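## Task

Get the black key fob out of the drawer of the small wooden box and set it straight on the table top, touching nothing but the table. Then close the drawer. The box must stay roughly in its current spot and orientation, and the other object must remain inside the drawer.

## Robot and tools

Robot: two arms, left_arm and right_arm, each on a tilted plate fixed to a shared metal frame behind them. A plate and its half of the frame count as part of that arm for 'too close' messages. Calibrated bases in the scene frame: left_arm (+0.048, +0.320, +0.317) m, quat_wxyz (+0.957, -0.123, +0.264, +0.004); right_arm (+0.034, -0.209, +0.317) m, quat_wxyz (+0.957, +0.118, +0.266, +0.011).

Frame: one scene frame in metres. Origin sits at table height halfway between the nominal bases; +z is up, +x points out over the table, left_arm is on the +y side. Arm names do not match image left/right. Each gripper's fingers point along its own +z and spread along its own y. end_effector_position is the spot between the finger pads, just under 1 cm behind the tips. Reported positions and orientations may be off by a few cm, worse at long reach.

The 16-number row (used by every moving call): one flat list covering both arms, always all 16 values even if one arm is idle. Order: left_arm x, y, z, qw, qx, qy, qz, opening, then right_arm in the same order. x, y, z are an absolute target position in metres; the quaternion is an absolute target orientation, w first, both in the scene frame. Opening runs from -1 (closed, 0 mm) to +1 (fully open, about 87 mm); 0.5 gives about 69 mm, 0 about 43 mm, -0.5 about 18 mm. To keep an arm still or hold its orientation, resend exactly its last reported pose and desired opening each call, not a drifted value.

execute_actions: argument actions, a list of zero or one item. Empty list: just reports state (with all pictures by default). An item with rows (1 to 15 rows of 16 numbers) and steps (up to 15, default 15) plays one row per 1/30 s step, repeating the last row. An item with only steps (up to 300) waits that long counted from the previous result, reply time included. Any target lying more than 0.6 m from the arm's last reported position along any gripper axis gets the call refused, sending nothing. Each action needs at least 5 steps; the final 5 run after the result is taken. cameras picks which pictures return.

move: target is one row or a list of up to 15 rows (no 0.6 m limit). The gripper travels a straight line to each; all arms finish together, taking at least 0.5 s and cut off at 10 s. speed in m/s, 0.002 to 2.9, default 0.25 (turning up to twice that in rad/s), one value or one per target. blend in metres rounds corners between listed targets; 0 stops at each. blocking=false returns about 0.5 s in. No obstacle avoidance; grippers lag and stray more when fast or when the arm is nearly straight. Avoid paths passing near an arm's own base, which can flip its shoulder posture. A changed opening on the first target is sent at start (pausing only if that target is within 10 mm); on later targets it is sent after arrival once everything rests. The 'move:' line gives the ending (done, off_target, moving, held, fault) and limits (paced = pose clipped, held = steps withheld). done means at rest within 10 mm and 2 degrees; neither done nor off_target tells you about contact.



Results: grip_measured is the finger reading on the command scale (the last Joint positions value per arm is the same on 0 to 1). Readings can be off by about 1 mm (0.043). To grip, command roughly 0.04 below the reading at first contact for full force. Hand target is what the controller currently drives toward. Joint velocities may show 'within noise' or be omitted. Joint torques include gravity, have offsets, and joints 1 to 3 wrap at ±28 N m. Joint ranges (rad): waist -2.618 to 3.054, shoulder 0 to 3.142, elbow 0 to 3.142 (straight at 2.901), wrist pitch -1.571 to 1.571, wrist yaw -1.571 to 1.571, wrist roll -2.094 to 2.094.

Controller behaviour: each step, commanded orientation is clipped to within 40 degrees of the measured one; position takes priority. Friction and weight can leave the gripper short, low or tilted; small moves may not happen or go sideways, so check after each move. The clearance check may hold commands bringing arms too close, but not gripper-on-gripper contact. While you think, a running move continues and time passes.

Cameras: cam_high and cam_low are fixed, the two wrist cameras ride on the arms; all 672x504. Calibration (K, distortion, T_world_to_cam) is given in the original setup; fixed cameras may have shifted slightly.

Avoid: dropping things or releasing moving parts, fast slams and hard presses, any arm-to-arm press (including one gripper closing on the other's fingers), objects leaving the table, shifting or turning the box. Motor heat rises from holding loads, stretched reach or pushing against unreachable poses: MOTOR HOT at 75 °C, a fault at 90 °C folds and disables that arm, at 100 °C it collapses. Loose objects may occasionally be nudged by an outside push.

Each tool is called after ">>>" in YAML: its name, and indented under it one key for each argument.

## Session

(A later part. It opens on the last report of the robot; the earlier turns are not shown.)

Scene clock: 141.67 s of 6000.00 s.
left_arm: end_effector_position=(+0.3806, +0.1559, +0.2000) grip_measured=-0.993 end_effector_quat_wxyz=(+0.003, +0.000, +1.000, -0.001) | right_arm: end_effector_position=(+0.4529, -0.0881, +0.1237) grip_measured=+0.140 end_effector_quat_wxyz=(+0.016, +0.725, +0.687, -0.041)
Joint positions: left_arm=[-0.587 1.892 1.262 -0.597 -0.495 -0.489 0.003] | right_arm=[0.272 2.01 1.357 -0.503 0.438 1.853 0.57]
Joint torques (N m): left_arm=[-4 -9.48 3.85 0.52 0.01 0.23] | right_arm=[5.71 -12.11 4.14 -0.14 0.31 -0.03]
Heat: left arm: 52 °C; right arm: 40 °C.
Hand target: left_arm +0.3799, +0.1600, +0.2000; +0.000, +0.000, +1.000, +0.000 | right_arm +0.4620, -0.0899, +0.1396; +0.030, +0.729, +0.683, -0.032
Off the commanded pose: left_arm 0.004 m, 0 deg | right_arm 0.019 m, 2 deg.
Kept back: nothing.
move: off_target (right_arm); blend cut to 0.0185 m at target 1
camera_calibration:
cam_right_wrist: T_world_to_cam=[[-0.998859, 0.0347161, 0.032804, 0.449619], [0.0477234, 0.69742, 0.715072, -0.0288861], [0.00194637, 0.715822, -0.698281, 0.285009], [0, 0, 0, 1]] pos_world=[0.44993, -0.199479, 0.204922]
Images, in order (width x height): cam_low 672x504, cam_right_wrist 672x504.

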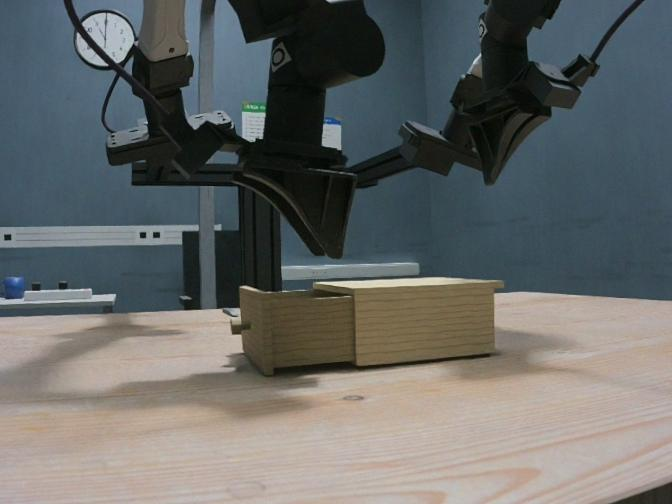

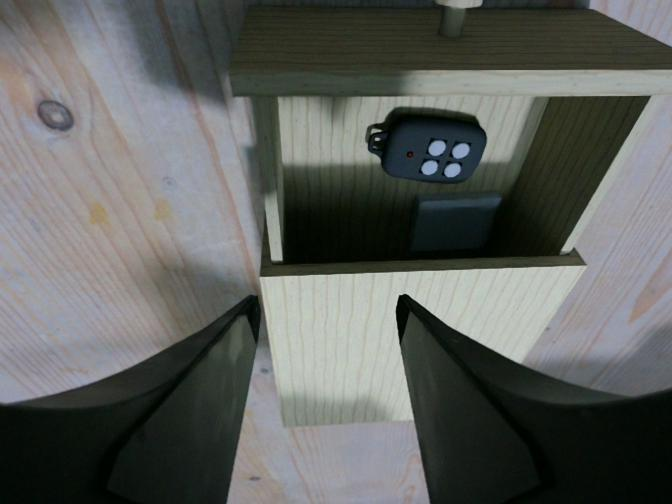

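>>> move:
  target:
    - [0.38,0.16,0.20,0,0,1,0,-1,0.42,-0.090,0.155,0.0537,0.7273,0.6818,-0.0572,0.37]
    - [0.38,0.16,0.20,0,0,1,0,-1,0.4085,-0.0903,0.090,0.0537,0.7273,0.6818,-0.0572,0.37]
  speed: 0.15
  cameras: ["cam_right_wrist","cam_low"]

Scene clock: 146.40 s of 6000.00 s.
left_arm: end_effector_position=(+0.3806, +0.1559, +0.2000) grip_measured=-0.993 end_effector_quat_wxyz=(+0.003, +0.000, +1.000, -0.001) | right_arm: end_effector_position=(+0.4092, -0.0864, +0.0956) grip_measured=+0.370 end_effector_quat_wxyz=(+0.049, +0.728, +0.681, -0.053)
Joint positions: left_arm=[-0.587 1.892 1.262 -0.597 -0.495 -0.489 0.003] | right_arm=[0.304 2.023 1.148 -0.284 0.52 1.895 0.685]
Joint torques (N m): left_arm=[-3.99 -9.5 3.93 0.53 0 0.21] | right_arm=[3.52 -6.91 3.14 0.11 0.21 -0.18]
Heat: left arm: 52 °C; right arm: 41 °C.
Hand target: left_arm +0.3799, +0.1600, +0.2000; +0.000, +0.000, +1.000, +0.000 | right_arm +0.4084, -0.0904, +0.0902; +0.054, +0.727, +0.682, -0.057
Off the commanded pose: left_arm 0.004 m, 0 deg | right_arm 0.007 m, 1 deg.
Kept back: nothing.
move: done
camera_calibration:
cam_right_wrist: T_world_to_cam=[[-0.998954, 0.045693, 0.00146792, 0.410818], [0.0349237, 0.742005, 0.669484, 0.00550736], [0.0295015, 0.668835, -0.742825, 0.253224], [0, 0, 0, 1]] pos_world=[0.402726, -0.192223, 0.183811]
Images, in order (width x height): cam_low 672x504, cam_right_wrist 672x504.

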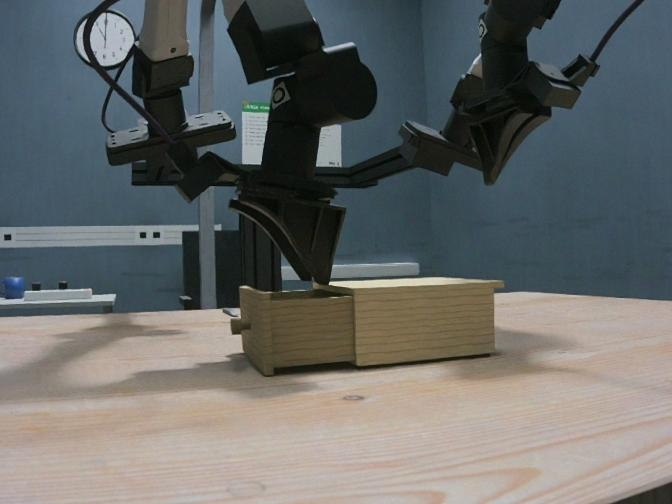

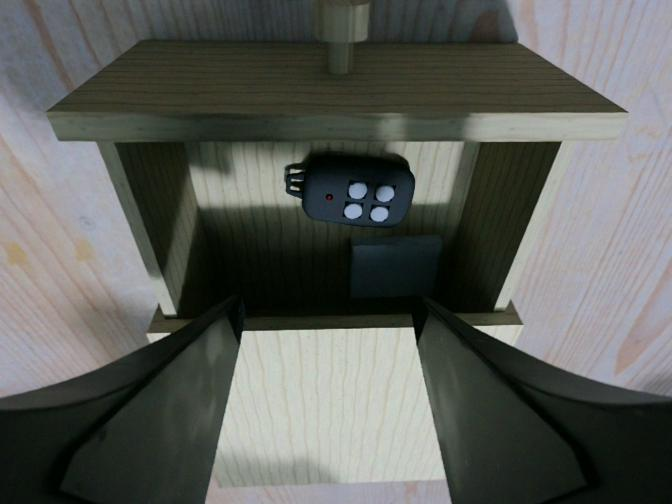

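>>> move:
  target: [0.38,0.16,0.20,0,0,1,0,-1,0.4005,-0.0917,0.056,0.0537,0.7273,0.6818,-0.0572,0.5]
  speed: 0.1
  cameras: ["cam_right_wrist","cam_low"]

Scene clock: 148.37 s of 6000.00 s.
left_arm: end_effector_position=(+0.3806, +0.1559, +0.2000) grip_measured=-0.993 end_effector_quat_wxyz=(+0.003, +0.000, +1.000, -0.001) | right_arm: end_effector_position=(+0.4050, -0.0885, +0.0629) grip_measured=+0.500 end_effector_quat_wxyz=(+0.055, +0.729, +0.681, -0.052)
Joint positions: left_arm=[-0.587 1.892 1.262 -0.597 -0.495 -0.489 0.003] | right_arm=[0.273 2.118 1.148 -0.165 0.516 1.862 0.75]
Joint torques (N m): left_arm=[-3.97 -9.55 3.88 0.52 0.01 0.22] | right_arm=[3.37 -6.75 2.17 0.13 0.11 -0.25]
Heat: left arm: 52 °C; right arm: 41 °C.
Hand target: left_arm +0.3799, +0.1600, +0.2000; +0.000, +0.000, +1.000, +0.000 | right_arm +0.4004, -0.0918, +0.0562; +0.054, +0.727, +0.682, -0.057
Off the commanded pose: left_arm 0.004 m, 0 deg | right_arm 0.009 m, 1 deg.
Kept back: nothing.
move: done
camera_calibration:
cam_right_wrist: T_world_to_cam=[[-0.998866, 0.0470042, -0.00755446, 0.407347], [0.0301001, 0.746479, 0.664728, 0.0316763], [0.0368843, 0.663747, -0.747047, 0.227266], [0, 0, 0, 1]] pos_world=[0.397549, -0.19364, 0.151799]
Images, in order (width x height): cam_low 672x504, cam_right_wrist 672x504.

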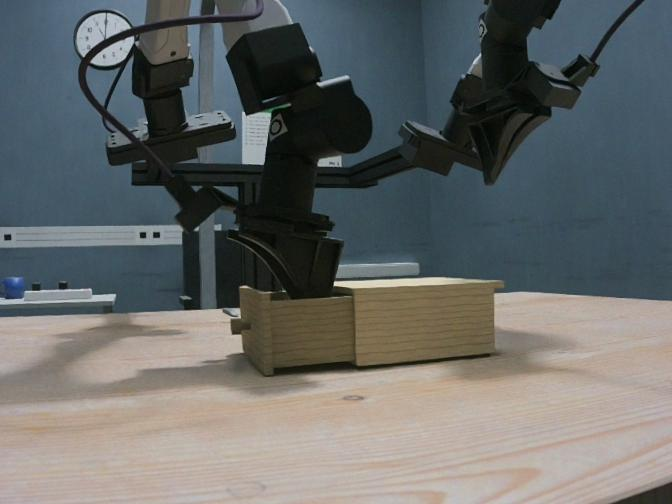

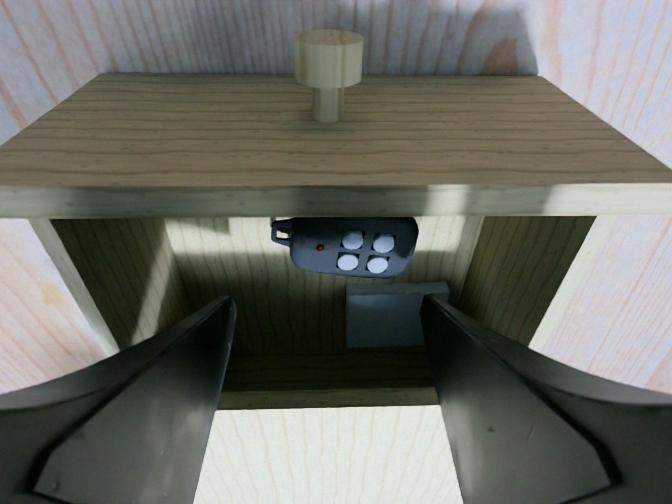

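>>> move:
  target: [0.38,0.16,0.20,0,0,1,0,-1,0.393,-0.0902,0.050,0.0537,0.7273,0.6818,-0.0572,0.5]
  speed: 0.1
  cameras: ["cam_right_wrist"]

Scene clock: 150.13 s of 6000.00 s.
left_arm: end_effector_position=(+0.3806, +0.1559, +0.2000) grip_measured=-0.993 end_effector_quat_wxyz=(+0.003, +0.000, +1.000, -0.001) | right_arm: end_effector_position=(+0.3979, -0.0876, +0.0570) grip_measured=+0.500 end_effector_quat_wxyz=(+0.055, +0.729, +0.681, -0.052)
Joint positions: left_arm=[-0.587 1.892 1.262 -0.597 -0.495 -0.489 0.003] | right_arm=[0.273 2.133 1.126 -0.129 0.516 1.861 0.75]
Joint torques (N m): left_arm=[-3.96 -9.54 3.89 0.52 0.02 0.21] | right_arm=[3.62 -6.52 2 0.12 0.16 -0.24]
Heat: left arm: 52 °C; right arm: 40 °C.
Hand target: left_arm +0.3799, +0.1600, +0.2000; +0.000, +0.000, +1.000, +0.000 | right_arm +0.3930, -0.0903, +0.0503; +0.054, +0.727, +0.682, -0.057
Off the commanded pose: left_arm 0.004 m, 0 deg | right_arm 0.009 m, 1 deg.
Kept back: nothing.
move: done
camera_calibration:
cam_right_wrist: T_world_to_cam=[[-0.998903, 0.0462265, -0.00743629, 0.400212], [0.0295955, 0.746465, 0.664767, 0.035322], [0.0362808, 0.663817, -0.747014, 0.222759], [0, 0, 0, 1]] pos_world=[0.390646, -0.192738, 0.145899]
Images, in order (width x height): cam_right_wrist 672x504.

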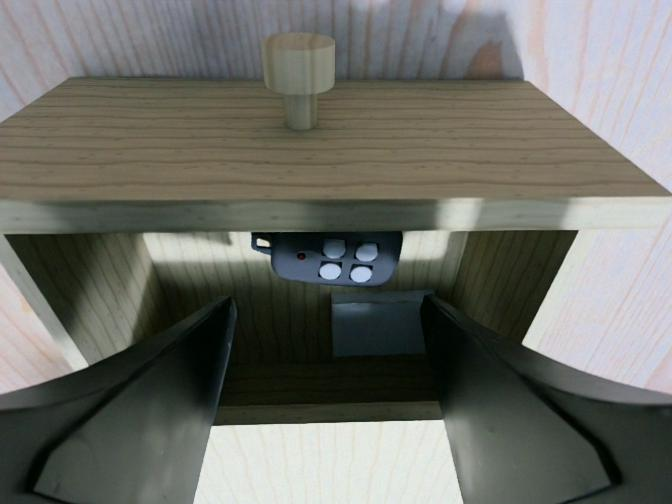

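>>> move:
  target: [0.38,0.16,0.20,0,0,1,0,-1,0.401,-0.0899,0.038,0.0537,0.7273,0.6818,-0.0572,0.5]
  speed: 0.06
  cameras: ["cam_right_wrist"]

Scene clock: 151.57 s of 6000.00 s.
left_arm: end_effector_position=(+0.3806, +0.1559, +0.2000) grip_measured=-0.993 end_effector_quat_wxyz=(+0.003, +0.000, +1.000, -0.001) | right_arm: end_effector_position=(+0.3996, -0.0873, +0.0447) grip_measured=+0.500 end_effector_quat_wxyz=(+0.053, +0.727, +0.682, -0.056)
Joint positions: left_arm=[-0.587 1.892 1.262 -0.597 -0.495 -0.489 0.003] | right_arm=[0.262 2.179 1.163 -0.123 0.511 1.848 0.75]
Joint torques (N m): left_arm=[-3.96 -9.48 3.89 0.52 0.01 0.23] | right_arm=[3.47 -6.58 3.54 0.14 0.1 -0.26]
Heat: left arm: 52 °C; right arm: 40 °C.
Hand target: left_arm +0.3799, +0.1600, +0.2000; +0.000, +0.000, +1.000, +0.000 | right_arm +0.4009, -0.0900, +0.0382; +0.054, +0.727, +0.682, -0.057
Off the commanded pose: left_arm 0.004 m, 0 deg | right_arm 0.007 m, 0 deg.
Kept back: nothing.
move: done
camera_calibration:
cam_right_wrist: T_world_to_cam=[[-0.999089, 0.04266, 0.00120291, 0.401199], [0.0327254, 0.747721, 0.663206, 0.0422132], [0.0273929, 0.662641, -0.748436, 0.216795], [0, 0, 0, 1]] pos_world=[0.393514, -0.192336, 0.133778]
Images, in order (width x height): cam_right_wrist 672x504.

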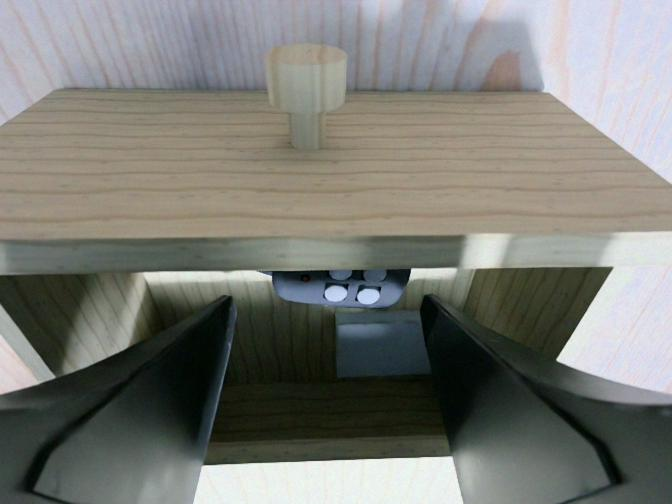

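>>> move:
  target: [0.38,0.16,0.20,0,0,1,0,-1,0.4012,-0.0899,0.0215,0.0537,0.7273,0.6818,-0.0572,0.5]
  speed: 0.05
  cameras: ["cam_right_wrist","cam_low"]

Scene clock: 152.63 s of 6000.00 s.
left_arm: end_effector_position=(+0.3806, +0.1559, +0.2000) grip_measured=-0.993 end_effector_quat_wxyz=(+0.003, +0.000, +1.000, -0.001) | right_arm: end_effector_position=(+0.3980, -0.0873, +0.0284) grip_measured=+0.500 end_effector_quat_wxyz=(+0.051, +0.726, +0.684, -0.059)
Joint positions: left_arm=[-0.587 1.892 1.262 -0.597 -0.495 -0.489 0.003] | right_arm=[0.247 2.235 1.19 -0.095 0.506 1.833 0.75]
Joint torques (N m): left_arm=[-3.97 -9.52 3.86 0.52 0.01 0.21] | right_arm=[3.45 -6.64 3.59 0.2 0.11 -0.25]
Heat: left arm: 52 °C; right arm: 40 °C.
Hand target: left_arm +0.3799, +0.1600, +0.2000; +0.000, +0.000, +1.000, +0.000 | right_arm +0.4010, -0.0899, +0.0217; +0.054, +0.727, +0.682, -0.057
Off the commanded pose: left_arm 0.004 m, 0 deg | right_arm 0.008 m, 0 deg.
Kept back: nothing.
move: done
camera_calibration:
cam_right_wrist: T_world_to_cam=[[-0.999176, 0.0397836, 0.00804905, 0.399065], [0.0351479, 0.748852, 0.661805, 0.0522845], [0.0203014, 0.661542, -0.749633, 0.207402], [0, 0, 0, 1]] pos_world=[0.392688, -0.192235, 0.117661]
Images, in order (width x height): cam_low 672x504, cam_right_wrist 672x504.

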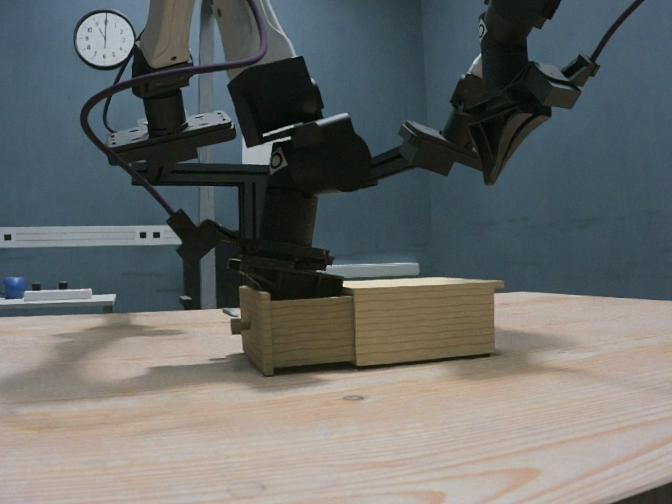

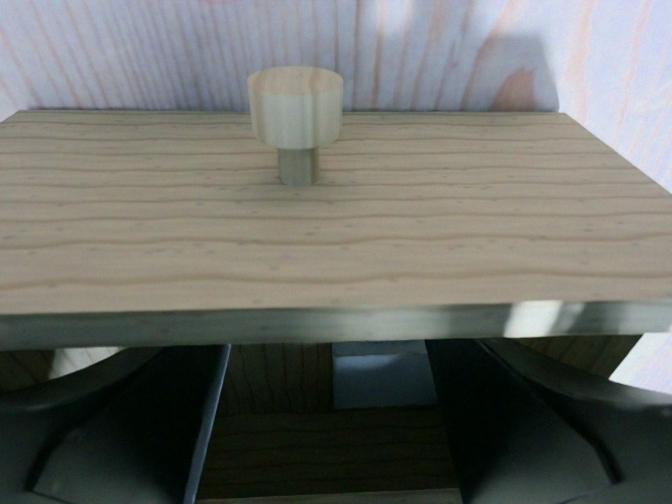

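>>> execute_actions:
  actions:
    - {"rows":[[0.38,0.16,0.20,0,0,1,0,-1,0.4012,-0.0899,0.0215,0.0537,0.7273,0.6818,-0.0572,0.485],[0.38,0.16,0.20,0,0,1,0,-1,0.4012,-0.0899,0.0215,0.0537,0.7273,0.6818,-0.0572,0.47],[0.38,0.16,0.20,0,0,1,0,-1,0.4012,-0.0899,0.0215,0.0537,0.7273,0.6818,-0.0572,0.455],[0.38,0.16,0.20,0,0,1,0,-1,0.4012,-0.0899,0.0215,0.0537,0.7273,0.6818,-0.0572,0.44],[0.38,0.16,0.20,0,0,1,0,-1,0.4012,-0.0899,0.0215,0.0537,0.7273,0.6818,-0.0572,0.425],[0.38,0.16,0.20,0,0,1,0,-1,0.4012,-0.0899,0.0215,0.0537,0.7273,0.6818,-0.0572,0.41],[0.38,0.16,0.20,0,0,1,0,-1,0.4012,-0.0899,0.0215,0.0537,0.7273,0.6818,-0.0572,0.395],[0.38,0.16,0.20,0,0,1,0,-1,0.4012,-0.0899,0.0215,0.0537,0.7273,0.6818,-0.0572,0.38],[0.38,0.16,0.20,0,0,1,0,-1,0.4012,-0.0899,0.0215,0.0537,0.7273,0.6818,-0.0572,0.365],[0.38,0.16,0.20,0,0,1,0,-1,0.4012,-0.0899,0.0215,0.0537,0.7273,0.6818,-0.0572,0.35],[0.38,0.16,0.20,0,0,1,0,-1,0.4012,-0.0899,0.0215,0.0537,0.7273,0.6818,-0.0572,0.335],[0.38,0.16,0.20,0,0,1,0,-1,0.4012,-0.0899,0.0215,0.0537,0.7273,0.6818,-0.0572,0.32],[0.38,0.16,0.20,0,0,1,0,-1,0.4012,-0.0899,0.0215,0.0537,0.7273,0.6818,-0.0572,0.305],[0.38,0.16,0.20,0,0,1,0,-1,0.4012,-0.0899,0.0215,0.0537,0.7273,0.6818,-0.0572,0.29],[0.38,0.16,0.20,0,0,1,0,-1,0.4012,-0.0899,0.0215,0.0537,0.7273,0.6818,-0.0572,0.275]],"steps":15}

>>> execute_actions:
  actions:
    - {"rows":[[0.38,0.16,0.20,0,0,1,0,-1,0.4012,-0.0899,0.0215,0.0537,0.7273,0.6818,-0.0572,0.265],[0.38,0.16,0.20,0,0,1,0,-1,0.4012,-0.0899,0.0215,0.0537,0.7273,0.6818,-0.0572,0.255],[0.38,0.16,0.20,0,0,1,0,-1,0.4012,-0.0899,0.0215,0.0537,0.7273,0.6818,-0.0572,0.245],[0.38,0.16,0.20,0,0,1,0,-1,0.4012,-0.0899,0.0215,0.0537,0.7273,0.6818,-0.0572,0.235],[0.38,0.16,0.20,0,0,1,0,-1,0.4012,-0.0899,0.0215,0.0537,0.7273,0.6818,-0.0572,0.225],[0.38,0.16,0.20,0,0,1,0,-1,0.4012,-0.0899,0.0215,0.0537,0.7273,0.6818,-0.0572,0.215],[0.38,0.16,0.20,0,0,1,0,-1,0.4012,-0.0899,0.0215,0.0537,0.7273,0.6818,-0.0572,0.205],[0.38,0.16,0.20,0,0,1,0,-1,0.4012,-0.0899,0.0215,0.0537,0.7273,0.6818,-0.0572,0.195],[0.38,0.16,0.20,0,0,1,0,-1,0.4012,-0.0899,0.0215,0.0537,0.7273,0.6818,-0.0572,0.185],[0.38,0.16,0.20,0,0,1,0,-1,0.4012,-0.0899,0.0215,0.0537,0.7273,0.6818,-0.0572,0.175],[0.38,0.16,0.20,0,0,1,0,-1,0.4012,-0.0899,0.0215,0.0537,0.7273,0.6818,-0.0572,0.165],[0.38,0.16,0.20,0,0,1,0,-1,0.4012,-0.0899,0.0215,0.0537,0.7273,0.6818,-0.0572,0.155],[0.38,0.16,0.20,0,0,1,0,-1,0.4012,-0.0899,0.0215,0.0537,0.7273,0.6818,-0.0572,0.145],[0.38,0.16,0.20,0,0,1,0,-1,0.4012,-0.0899,0.0215,0.0537,0.7273,0.6818,-0.0572,0.135],[0.38,0.16,0.20,0,0,1,0,-1,0.4012,-0.0899,0.0215,0.0537,0.7273,0.6818,-0.0572,0.125]],"steps":15}

>>> wait:
  seconds: 0.3
  cameras: ["cam_right_wrist","cam_low"]

Scene clock: 153.80 s of 6000.00 s.
left_arm: end_effector_position=(+0.3806, +0.1559, +0.2000) grip_measured=-0.993 end_effector_quat_wxyz=(+0.003, +0.000, +1.000, -0.001) | right_arm: end_effector_position=(+0.3996, -0.0869, +0.0284) grip_measured=+0.359 end_effector_quat_wxyz=(+0.052, +0.727, +0.683, -0.056)
Joint positions: left_arm=[-0.587 1.892 1.262 -0.597 -0.495 -0.489 0.003] | right_arm=[0.247 2.235 1.19 -0.088 0.505 1.833 0.679]
Joint velocities: left_arm=[within noise] | right_arm=[0.012 -0.002 -0.012 0.007 0.007 -0.066 -0.175]
Joint torques (N m): left_arm=[-3.97 -9.51 3.86 0.52 0.01 0.21] | right_arm=[3.38 -6.61 3.6 0.13 0.16 -0.25]
Heat: left arm: 53 °C; right arm: 40 °C.
Steps of this call (1-25: nothing new was sent; 26-35: this action's first 10). Readings (end_effector_position of left_arm | right_arm):
26: (+0.3806, +0.1559, +0.2000) | (+0.3981, -0.0873, +0.0284)
27: (+0.3806, +0.1559, +0.2000) | (+0.3983, -0.0872, +0.0284)
29: (+0.3806, +0.1559, +0.2000) | (+0.3989, -0.0871, +0.0284)
33: (+0.3806, +0.1559, +0.2000) | (+0.3995, -0.0870, +0.0284)
35: the state above

Scene clock: 154.30 s of 6000.00 s.
left_arm: end_effector_position=(+0.3806, +0.1559, +0.2000) grip_measured=-0.993 end_effector_quat_wxyz=(+0.003, +0.000, +1.000, -0.001) | right_arm: end_effector_position=(+0.3995, -0.0869, +0.0284) grip_measured=+0.287 end_effector_quat_wxyz=(+0.052, +0.726, +0.683, -0.056)
Joint positions: left_arm=[-0.587 1.892 1.262 -0.597 -0.495 -0.489 0.003] | right_arm=[0.247 2.235 1.19 -0.088 0.505 1.832 0.644]
Joint torques (N m): left_arm=[-3.9 -9.48 3.85 0.52 0.02 0.23] | right_arm=[3.37 -6.53 3.6 0.14 0.14 -0.24]
Heat: left arm: 53 °C; right arm: 40 °C.
Off your previous action's commanded pose at its last step (step 5 of this call): left_arm 0.004 m, 0 deg | right_arm 0.008 m, 0 deg.
Steps of this call (1-5: your previous action's last 5; 6-15: this action's first 10). Readings (end_effector_position of left_arm | right_arm):
6: (+0.3806, +0.1559, +0.2000) | (+0.3995, -0.0869, +0.0284)
7: (+0.3806, +0.1559, +0.2000) | (+0.3995, -0.0869, +0.0284)
9: (+0.3806, +0.1559, +0.2000) | (+0.3995, -0.0869, +0.0284)
13: (+0.3806, +0.1559, +0.2000) | (+0.3995, -0.0869, +0.0284)
15: the state above

Scene clock: 154.77 s of 6000.00 s.
left_arm: end_effector_position=(+0.3806, +0.1559, +0.2000) grip_measured=-0.993 end_effector_quat_wxyz=(+0.003, +0.000, +1.000, -0.001) | right_arm: end_effector_position=(+0.3995, -0.0869, +0.0284) grip_measured=+0.287 end_effector_quat_wxyz=(+0.052, +0.726, +0.683, -0.056)
Joint positions: left_arm=[-0.587 1.892 1.262 -0.597 -0.495 -0.489 0.003] | right_arm=[0.247 2.235 1.19 -0.088 0.505 1.832 0.644]
Joint torques (N m): left_arm=[-3.93 -9.48 3.93 0.52 0.01 0.23] | right_arm=[3.34 -6.6 3.63 0.12 0.13 -0.25]
Heat: left arm: 53 °C; right arm: 40 °C.
Hand target: left_arm +0.3799, +0.1600, +0.2000; +0.000, +0.000, +1.000, +0.000 | right_arm +0.4011, -0.0899, +0.0217; +0.054, +0.727, +0.682, -0.057
Off the commanded pose: left_arm 0.004 m, 0 deg | right_arm 0.008 m, 0 deg.
Steps of this call (1-5: your previous action's last 5; 6-14: nothing new was sent). Readings (end_effector_position of left_arm | right_arm):
1: (+0.3806, +0.1559, +0.2000) | (+0.3995, -0.0869, +0.0284)
2: (+0.3806, +0.1559, +0.2000) | (+0.3995, -0.0869, +0.0284)
4: (+0.3806, +0.1559, +0.2000) | (+0.3995, -0.0869, +0.0284)
8: (+0.3806, +0.1559, +0.2000) | (+0.3995, -0.0869, +0.0284)
14: the state above
camera_calibration:
cam_right_wrist: T_world_to_cam=[[-0.999167, 0.0407396, 0.00219053, 0.400942], [0.0319352, 0.747561, 0.663425, 0.0530448], [0.0253902, 0.662943, -0.748239, 0.205212], [0, 0, 0, 1]] pos_world=[0.393704, -0.192032, 0.117478]
Images, in order (width x height): cam_low 672x504, cam_right_wrist 672x504.

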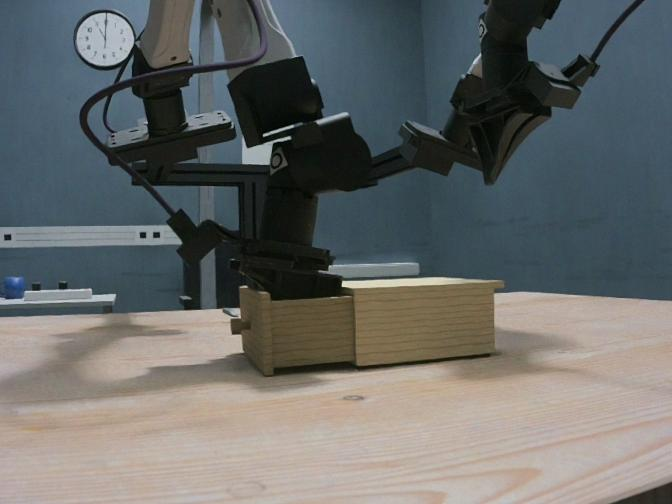

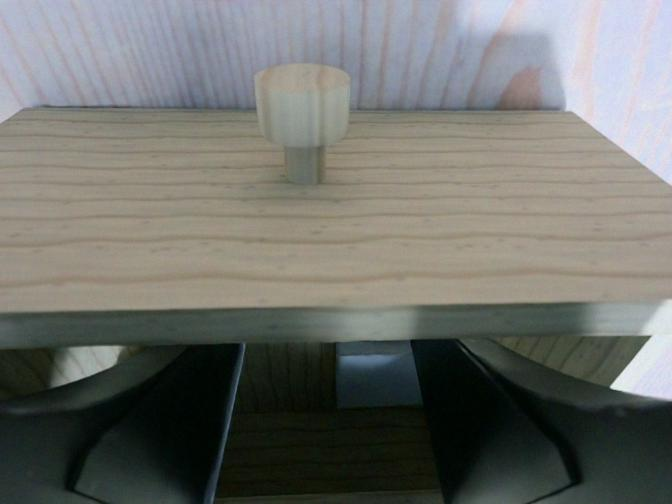

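>>> move:
  target: [0.38,0.16,0.20,0,0,1,0,-1,0.408,-0.0899,0.047,0.0537,0.7273,0.6818,-0.0572,0.22]
  speed: 0.05
  cameras: ["cam_right_wrist","cam_low"]

Scene clock: 156.13 s of 6000.00 s.
left_arm: end_effector_position=(+0.3806, +0.1559, +0.2000) grip_measured=-0.993 end_effector_quat_wxyz=(+0.003, +0.000, +1.000, -0.001) | right_arm: end_effector_position=(+0.3920, -0.0895, +0.0317) grip_measured=+0.287 end_effector_quat_wxyz=(+0.043, +0.721, +0.688, -0.071)
Joint positions: left_arm=[-0.587 1.892 1.262 -0.597 -0.495 -0.489 0.003] | right_arm=[0.247 2.224 1.19 -0.137 0.505 1.834 0.644]
Joint torques (N m): left_arm=[-3.97 -9.48 3.88 0.51 0.01 0.22] | right_arm=[5.37 -11.7 2.45 -0.15 0.21 -0.02]
Heat: left arm: 53 °C; right arm: 40 °C.
Hand target: left_arm +0.3799, +0.1600, +0.2000; +0.000, +0.000, +1.000, +0.000 | right_arm +0.4078, -0.0897, +0.0464; +0.054, +0.727, +0.682, -0.057
Off the commanded pose: left_arm 0.004 m, 0 deg | right_arm 0.022 m, 2 deg.
Kept back: nothing.
move: off_target (right_arm)
camera_calibration:
cam_right_wrist: T_world_to_cam=[[-0.998883, 0.0297553, 0.036705, 0.391267], [0.0465586, 0.75229, 0.657185, 0.0480181], [-0.00805806, 0.65816, -0.752835, 0.222383], [0, 0, 0, 1]] pos_world=[0.390386, -0.194129, 0.121499]
Images, in order (width x height): cam_low 672x504, cam_right_wrist 672x504.

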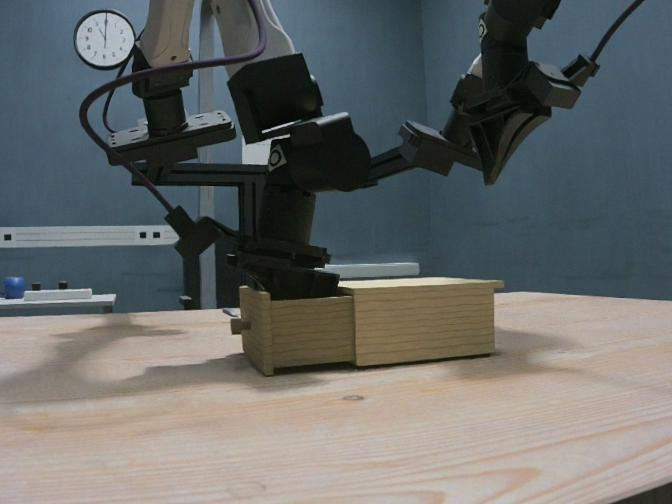

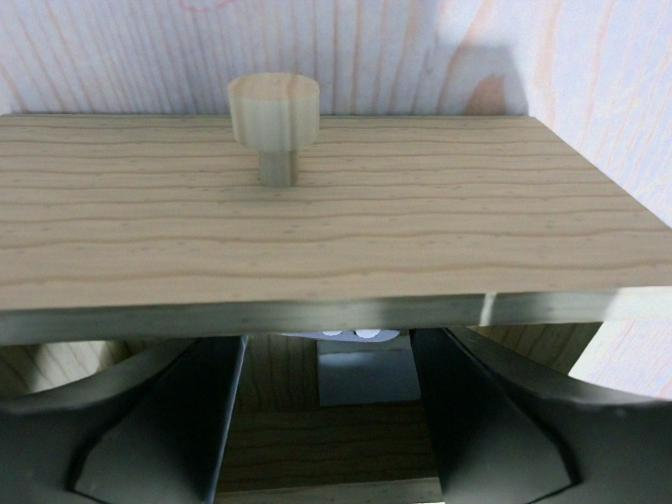

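>>> move:
  target: [0.38,0.16,0.20,0,0,1,0,-1,0.412,-0.0895,0.062,0.0537,0.7273,0.6818,-0.0572,0.22]
  speed: 0.06
  cameras: ["cam_right_wrist"]

Scene clock: 157.23 s of 6000.00 s.
left_arm: end_effector_position=(+0.3806, +0.1559, +0.2000) grip_measured=-0.993 end_effector_quat_wxyz=(+0.003, +0.000, +1.000, -0.001) | right_arm: end_effector_position=(+0.3975, -0.0909, +0.0461) grip_measured=+0.287 end_effector_quat_wxyz=(+0.042, +0.723, +0.686, -0.070)
Joint positions: left_arm=[-0.587 1.892 1.262 -0.597 -0.495 -0.489 0.003] | right_arm=[0.254 2.178 1.19 -0.187 0.505 1.847 0.644]
Joint torques (N m): left_arm=[-3.96 -9.47 3.88 0.53 0.01 0.22] | right_arm=[5.83 -11.67 2.77 -0.18 0.27 -0.05]
Heat: left arm: 53 °C; right arm: 40 °C.
Hand target: left_arm +0.3799, +0.1600, +0.2000; +0.000, +0.000, +1.000, +0.000 | right_arm +0.4119, -0.0894, +0.0615; +0.054, +0.727, +0.682, -0.057
Off the commanded pose: left_arm 0.004 m, 0 deg | right_arm 0.022 m, 2 deg.
Kept back: nothing.
move: off_target (right_arm)
camera_calibration:
cam_right_wrist: T_world_to_cam=[[-0.998657, 0.0353628, 0.037865, 0.39665], [0.0515546, 0.750767, 0.658553, 0.0370555], [-0.00513951, 0.65962, -0.751581, 0.233144], [0, 0, 0, 1]] pos_world=[0.395406, -0.195633, 0.135805]
Images, in order (width x height): cam_right_wrist 672x504.

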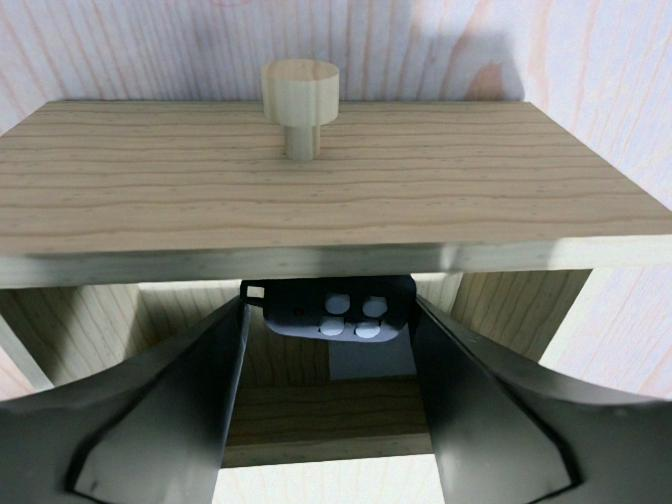

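>>> move:
  target: [0.38,0.16,0.20,0,0,1,0,-1,0.414,-0.092,0.145,0.0537,0.7273,0.6818,-0.0572,0.22]
  speed: 0.08
  cameras: ["cam_right_wrist","cam_low"]

Scene clock: 159.03 s of 6000.00 s.
left_arm: end_effector_position=(+0.3806, +0.1559, +0.2000) grip_measured=-0.993 end_effector_quat_wxyz=(+0.003, +0.000, +1.000, -0.001) | right_arm: end_effector_position=(+0.4072, -0.0905, +0.1311) grip_measured=+0.287 end_effector_quat_wxyz=(+0.042, +0.725, +0.685, -0.065)
Joint positions: left_arm=[-0.587 1.892 1.262 -0.597 -0.495 -0.489 0.003] | right_arm=[0.332 1.922 1.155 -0.439 0.529 1.929 0.644]
Joint torques (N m): left_arm=[-3.95 -9.51 3.88 0.52 0.02 0.22] | right_arm=[5.64 -11.06 3.28 -0.18 0.3 -0.09]
Heat: left arm: 53 °C; right arm: 41 °C.
Hand target: left_arm +0.3799, +0.1600, +0.2000; +0.000, +0.000, +1.000, +0.000 | right_arm +0.4139, -0.0919, +0.1445; +0.054, +0.727, +0.682, -0.057
Off the commanded pose: left_arm 0.004 m, 0 deg | right_arm 0.016 m, 2 deg.
Kept back: nothing.
move: off_target (right_arm)
camera_calibration:
cam_right_wrist: T_world_to_cam=[[-0.998824, 0.0378021, 0.0303602, 0.404383], [0.0484225, 0.746135, 0.664032, -0.0195], [0.00244901, 0.664721, -0.747088, 0.293636], [0, 0, 0, 1]] pos_world=[0.404133, -0.195923, 0.220043]
Images, in order (width x height): cam_low 672x504, cam_right_wrist 672x504.

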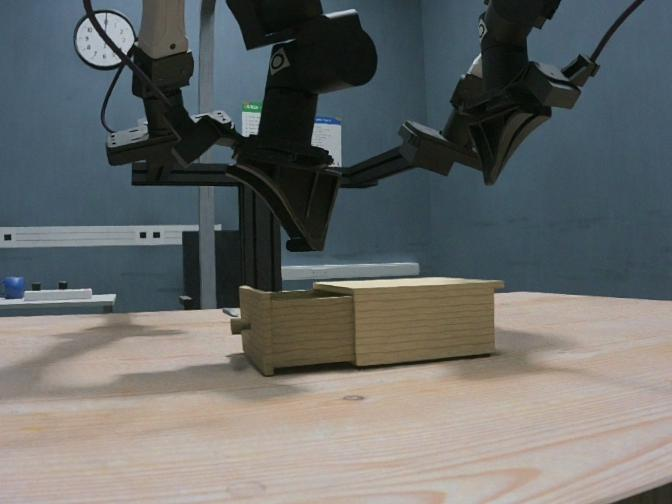

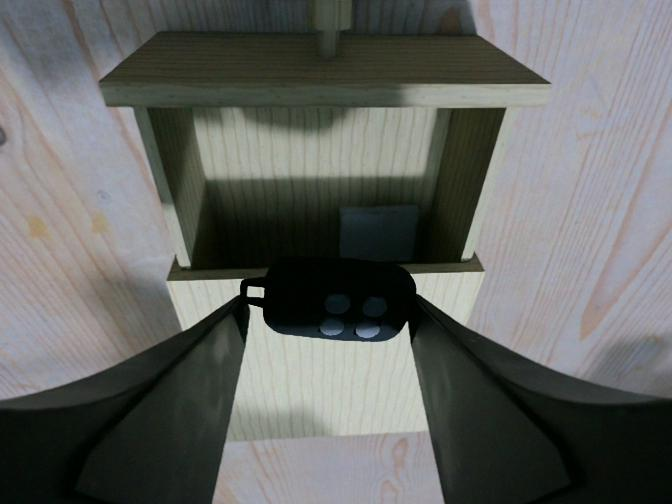

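>>> move:
  target:
    - [0.38,0.16,0.20,0,0,1,0,-1,0.418,-0.20,0.15,0.0537,0.7273,0.6818,-0.0572,0.22]
    - [0.38,0.16,0.20,0,0,1,0,-1,0.43,-0.285,0.12,0.0537,0.7273,0.6818,-0.0572,0.22]
    - [0.38,0.16,0.20,0,0,1,0,-1,0.43,-0.29,0.045,0.0537,0.7273,0.6818,-0.0572,0.22]
  speed: [0.2,0.2,0.12]
  blend: [0.04,0.02,0]
  cameras: ["cam_right_wrist","cam_low","cam_high"]

Scene clock: 162.03 s of 6000.00 s.
left_arm: end_effector_position=(+0.3806, +0.1559, +0.2000) grip_measured=-0.993 end_effector_quat_wxyz=(+0.003, +0.000, +1.000, -0.001) | right_arm: end_effector_position=(+0.4255, -0.2857, +0.0495) grip_measured=+0.287 end_effector_quat_wxyz=(+0.048, +0.728, +0.682, -0.060)
Joint positions: left_arm=[-0.587 1.892 1.262 -0.597 -0.495 -0.489 0.003] | right_arm=[-0.242 2.02 1.183 -0.136 0.257 1.383 0.644]
Joint torques (N m): left_arm=[-3.96 -9.5 3.89 0.52 0.01 0.22] | right_arm=[0.51 -7.56 4.53 0.31 0.13 -0.24]
Heat: left arm: 53 °C; right arm: 41 °C.
Hand target: left_arm +0.3799, +0.1600, +0.2000; +0.000, +0.000, +1.000, +0.000 | right_arm +0.4298, -0.2900, +0.0451; +0.054, +0.727, +0.682, -0.057
Off the commanded pose: left_arm 0.004 m, 0 deg | right_arm 0.008 m, 1 deg.
Kept back: nothing.
move: done
camera_calibration:
cam_right_wrist: T_world_to_cam=[[-0.998888, 0.0450738, 0.0138023, 0.435439], [0.042859, 0.746466, 0.664042, 0.181865], [0.019628, 0.663896, -0.747568, 0.354805], [0, 0, 0, 1]] pos_world=[0.420196, -0.390936, 0.138465]
Images, in order (width x height): cam_high 672x504, cam_low 672x504, cam_right_wrist 672x504.

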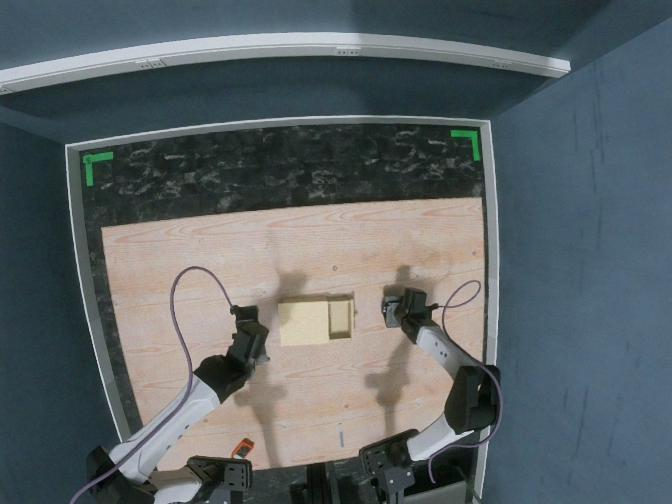

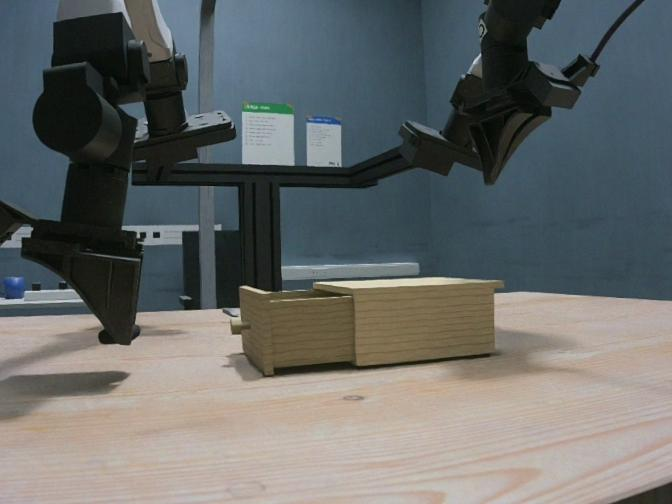

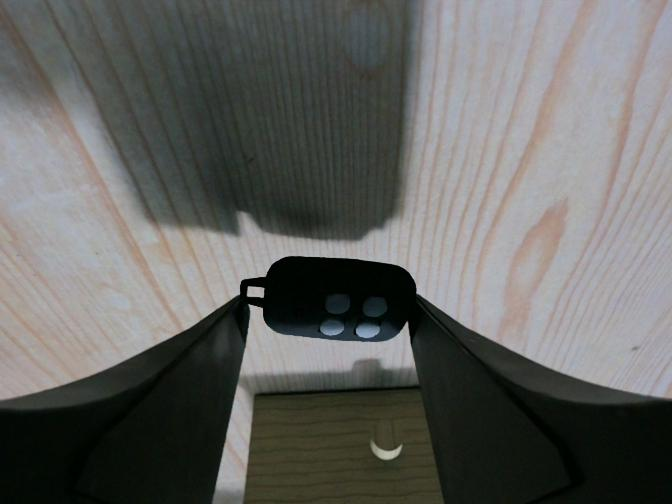

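>>> move:
  target: [0.38,0.16,0.20,0,0,1,0,-1,0.43,-0.29,0.010,0.0537,0.7273,0.6818,-0.0572,0.22]
  speed: 0.05
  cameras: ["cam_right_wrist","cam_low"]

Scene clock: 163.27 s of 6000.00 s.
left_arm: end_effector_position=(+0.3806, +0.1559, +0.2000) grip_measured=-0.993 end_effector_quat_wxyz=(+0.003, +0.000, +1.000, -0.001) | right_arm: end_effector_position=(+0.4259, -0.2850, +0.0160) grip_measured=+0.287 end_effector_quat_wxyz=(+0.046, +0.727, +0.682, -0.060)
Joint positions: left_arm=[-0.587 1.892 1.262 -0.597 -0.495 -0.489 0.003] | right_arm=[-0.249 2.14 1.244 -0.077 0.251 1.375 0.644]
Joint torques (N m): left_arm=[-3.97 -9.51 3.9 0.53 0.01 0.21] | right_arm=[0.36 -7.31 4.42 0.39 0.11 -0.26]
Heat: left arm: 53 °C; right arm: 41 °C.
Hand target: left_arm +0.3799, +0.1600, +0.2000; +0.000, +0.000, +1.000, +0.000 | right_arm +0.4299, -0.2900, +0.0103; +0.054, +0.727, +0.682, -0.057
Off the commanded pose: left_arm 0.004 m, 0 deg | right_arm 0.009 m, 1 deg.
Kept back: nothing.
move: done
camera_calibration:
cam_right_wrist: T_world_to_cam=[[-0.998932, 0.0434619, 0.015675, 0.435862], [0.0428699, 0.745402, 0.665235, 0.203217], [0.0172283, 0.665197, -0.746469, 0.330741], [0, 0, 0, 1]] pos_world=[0.420986, -0.39043, 0.104869]
Images, in order (width x height): cam_low 672x504, cam_right_wrist 672x504.

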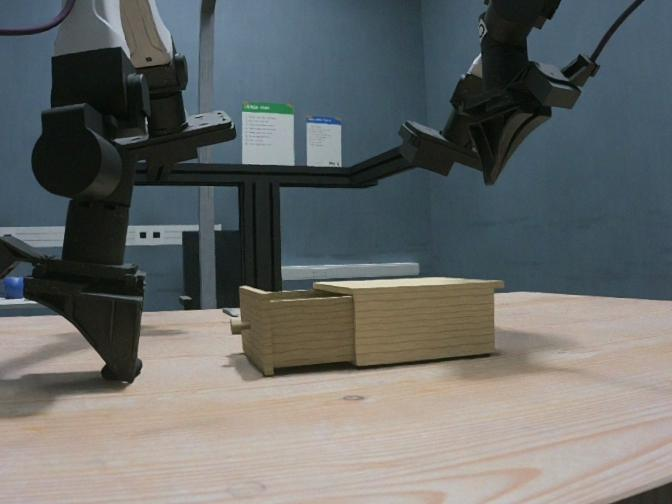

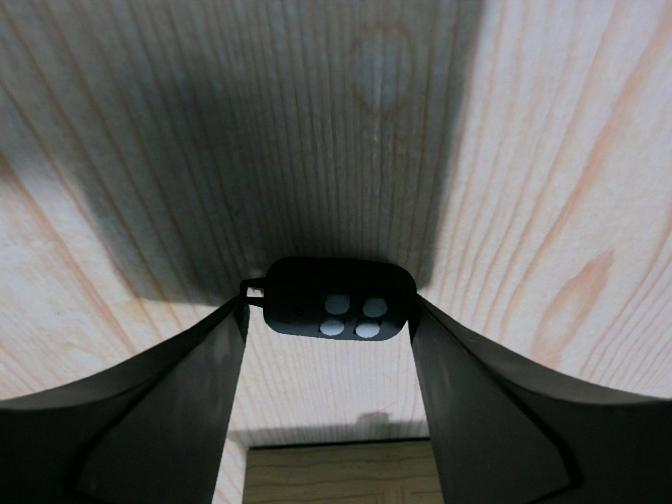

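>>> zoom_image:
  camera: "cam_low"
  region: [60, 320, 200, 420]

Scaled by 3.600 from the camera's 672x504 image, which has a finer 960x720 frame.

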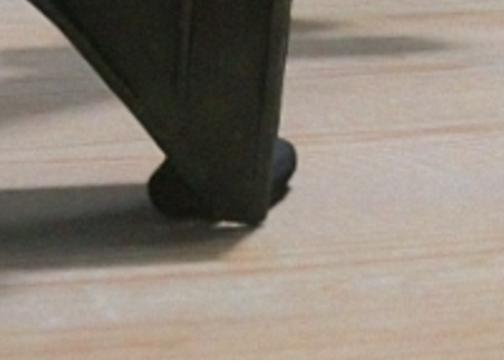

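>>> move:
  target: [0.38,0.16,0.20,0,0,1,0,-1,0.43,-0.29,0.003,0.0537,0.7273,0.6818,-0.0572,0.22]
  speed: 0.04
  cameras: ["cam_low"]

>>> zoom_image:
  camera: "cam_low"
  region: [60, 320, 200, 420]

Scene clock: 164.37 s of 6000.00 s.
left_arm: end_effector_position=(+0.3806, +0.1559, +0.2000) grip_measured=-0.993 end_effector_quat_wxyz=(+0.003, +0.000, +1.000, -0.001) | right_arm: end_effector_position=(+0.4262, -0.2851, +0.0156) grip_measured=+0.287 end_effector_quat_wxyz=(+0.045, +0.725, +0.684, -0.061)
Joint positions: left_arm=[-0.587 1.892 1.262 -0.597 -0.495 -0.489 0.003] | right_arm=[-0.249 2.144 1.252 -0.084 0.251 1.37 0.644]
Joint torques (N m): left_arm=[-3.95 -9.5 3.88 0.52 0.01 0.22] | right_arm=[0.32 -5.76 4.85 0.58 0.11 -0.23]
Heat: left arm: 53 °C; right arm: 41 °C.
Hand target: left_arm +0.3799, +0.1600, +0.2000; +0.000, +0.000, +1.000, +0.000 | right_arm +0.4296, -0.2900, +0.0038; +0.054, +0.727, +0.682, -0.057
Off the commanded pose: left_arm 0.004 m, 0 deg | right_arm 0.014 m, 1 deg.
Kept back: nothing.
move: off_target (right_arm)
Images, in order (width x height): cam_low 672x504.

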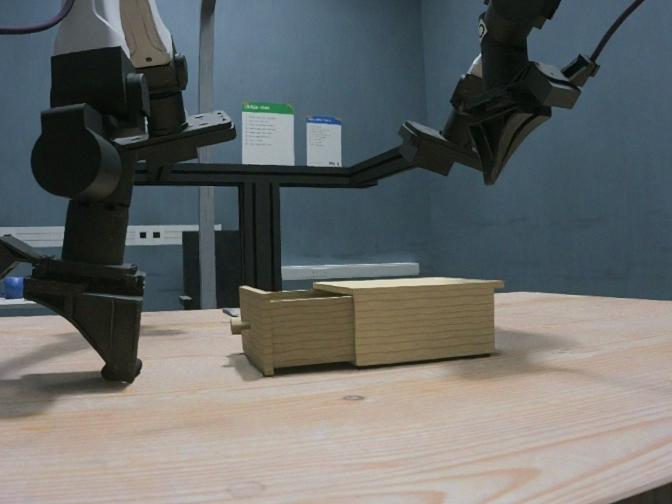

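Scaled by 3.600 from the camera's 672x504 image, which has a finer 960x720 frame.

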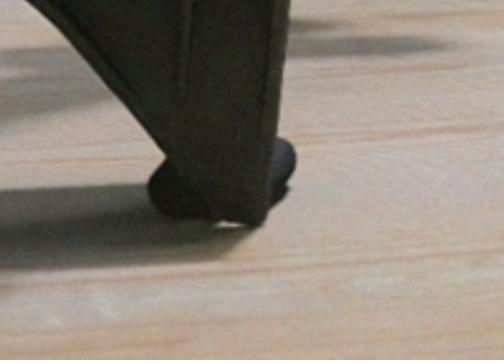

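>>> execute_actions:
  actions:
    - {"rows":[[0.38,0.16,0.20,0,0,1,0,-1,0.43,-0.29,0.005,0.0537,0.7273,0.6818,-0.0572,0.24],[0.38,0.16,0.20,0,0,1,0,-1,0.43,-0.29,0.006,0.0537,0.7273,0.6818,-0.0572,0.255],[0.38,0.16,0.20,0,0,1,0,-1,0.43,-0.29,0.007,0.0537,0.7273,0.6818,-0.0572,0.265],[0.38,0.16,0.20,0,0,1,0,-1,0.43,-0.29,0.008,0.0537,0.7273,0.6818,-0.0572,0.275],[0.38,0.16,0.20,0,0,1,0,-1,0.43,-0.29,0.008,0.0537,0.7273,0.6818,-0.0572,0.28],[0.38,0.16,0.20,0,0,1,0,-1,0.43,-0.29,0.008,0.0537,0.7273,0.6818,-0.0572,0.285],[0.38,0.16,0.20,0,0,1,0,-1,0.43,-0.29,0.008,0.0537,0.7273,0.6818,-0.0572,0.29],[0.38,0.16,0.20,0,0,1,0,-1,0.43,-0.29,0.008,0.0537,0.7273,0.6818,-0.0572,0.295],[0.38,0.16,0.20,0,0,1,0,-1,0.43,-0.29,0.008,0.0537,0.7273,0.6818,-0.0572,0.30],[0.38,0.16,0.20,0,0,1,0,-1,0.43,-0.29,0.008,0.0537,0.7273,0.6818,-0.0572,0.31],[0.38,0.16,0.20,0,0,1,0,-1,0.43,-0.29,0.008,0.0537,0.7273,0.6818,-0.0572,0.32],[0.38,0.16,0.20,0,0,1,0,-1,0.43,-0.29,0.008,0.0537,0.7273,0.6818,-0.0572,0.34],[0.38,0.16,0.20,0,0,1,0,-1,0.43,-0.29,0.008,0.0537,0.7273,0.6818,-0.0572,0.37],[0.38,0.16,0.20,0,0,1,0,-1,0.43,-0.29,0.008,0.0537,0.7273,0.6818,-0.0572,0.41],[0.38,0.16,0.20,0,0,1,0,-1,0.43,-0.29,0.008,0.0537,0.7273,0.6818,-0.0572,0.46]],"steps":15}

>>> wait:
  seconds: 0.5
  cameras: ["cam_right_wrist","cam_low"]

Scene clock: 165.30 s of 6000.00 s.
left_arm: end_effector_position=(+0.3806, +0.1559, +0.2000) grip_measured=-0.993 end_effector_quat_wxyz=(+0.003, +0.000, +1.000, -0.001) | right_arm: end_effector_position=(+0.4258, -0.2850, +0.0155) grip_measured=+0.306 end_effector_quat_wxyz=(+0.044, +0.725, +0.685, -0.061)
Joint positions: left_arm=[-0.587 1.892 1.262 -0.597 -0.495 -0.489 0.003] | right_arm=[-0.249 2.144 1.252 -0.086 0.251 1.369 0.653]
Joint velocities: left_arm=[within noise] | right_arm=[-0.027 -0.022 -0.002 -0.007 -0.081 -0.051 0.092]
Joint torques (N m): left_arm=[-3.95 -9.52 3.89 0.52 0.01 0.23] | right_arm=[0.36 -7.08 3.88 0.47 0.11 -0.16]
Heat: left arm: 53 °C; right arm: 41 °C.
Steps of this call (1-18: nothing new was sent; 19-28: this action's first 10). Readings (end_effector_position of left_arm | right_arm):
19: (+0.3806, +0.1559, +0.2000) | (+0.4259, -0.2850, +0.0155)
20: (+0.3806, +0.1559, +0.2000) | (+0.4259, -0.2850, +0.0155)
22: (+0.3806, +0.1559, +0.2000) | (+0.4258, -0.2850, +0.0155)
26: (+0.3806, +0.1559, +0.2000) | (+0.4258, -0.2850, +0.0155)
28: the state above

Scene clock: 165.97 s of 6000.00 s.
left_arm: end_effector_position=(+0.3806, +0.1559, +0.2000) grip_measured=-0.993 end_effector_quat_wxyz=(+0.003, +0.000, +1.000, -0.001) | right_arm: end_effector_position=(+0.4259, -0.2841, +0.0155) grip_measured=+0.459 end_effector_quat_wxyz=(+0.043, +0.724, +0.685, -0.059)
Joint positions: left_arm=[-0.587 1.892 1.262 -0.597 -0.495 -0.489 0.003] | right_arm=[-0.249 2.144 1.252 -0.086 0.247 1.368 0.73]
Joint torques (N m): left_arm=[-3.96 -9.51 3.88 0.53 0.01 0.23] | right_arm=[0.4 -7.2 3.82 0.47 0.17 -0.19]
Heat: left arm: 53 °C; right arm: 41 °C.
Hand target: left_arm +0.3799, +0.1600, +0.2000; +0.000, +0.000, +1.000, +0.000 | right_arm +0.4296, -0.2899, +0.0084; +0.053, +0.727, +0.682, -0.057
Off the commanded pose: left_arm 0.004 m, 0 deg | right_arm 0.010 m, 1 deg.
Steps of this call (1-5: your previous action's last 5; 6-20: nothing new was sent). Readings (end_effector_position of left_arm | right_arm):
1: (+0.3806, +0.1559, +0.2000) | (+0.4258, -0.2849, +0.0155)
2: (+0.3806, +0.1559, +0.2000) | (+0.4258, -0.2848, +0.0155)
4: (+0.3806, +0.1559, +0.2000) | (+0.4259, -0.2845, +0.0155)
8: (+0.3806, +0.1559, +0.2000) | (+0.4259, -0.2841, +0.0155)
20: the state above
camera_calibration:
cam_right_wrist: T_world_to_cam=[[-0.999144, 0.0359578, 0.0204423, 0.433695], [0.0403892, 0.741571, 0.669658, 0.202806], [0.00891999, 0.66991, -0.742388, 0.334545], [0, 0, 0, 1]] pos_world=[0.422148, -0.390105, 0.103686]
Images, in order (width x height): cam_low 672x504, cam_right_wrist 672x504.

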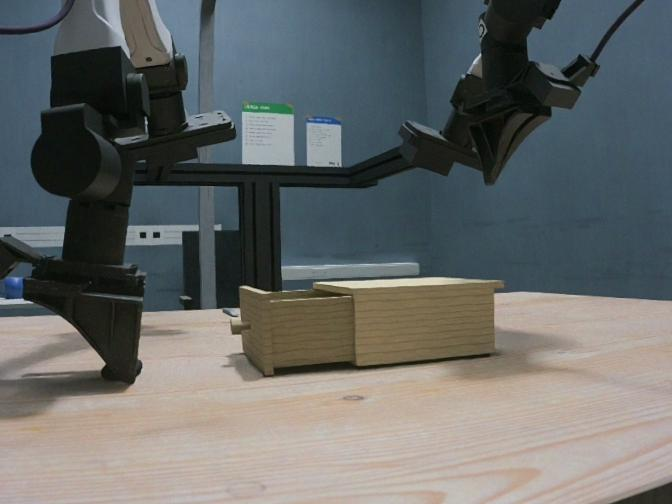

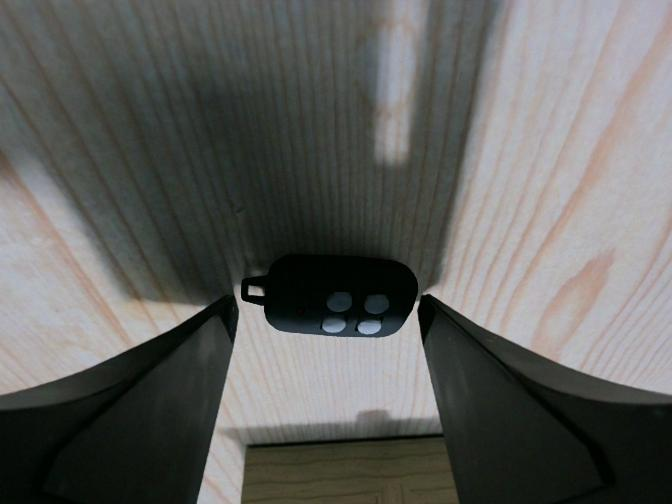

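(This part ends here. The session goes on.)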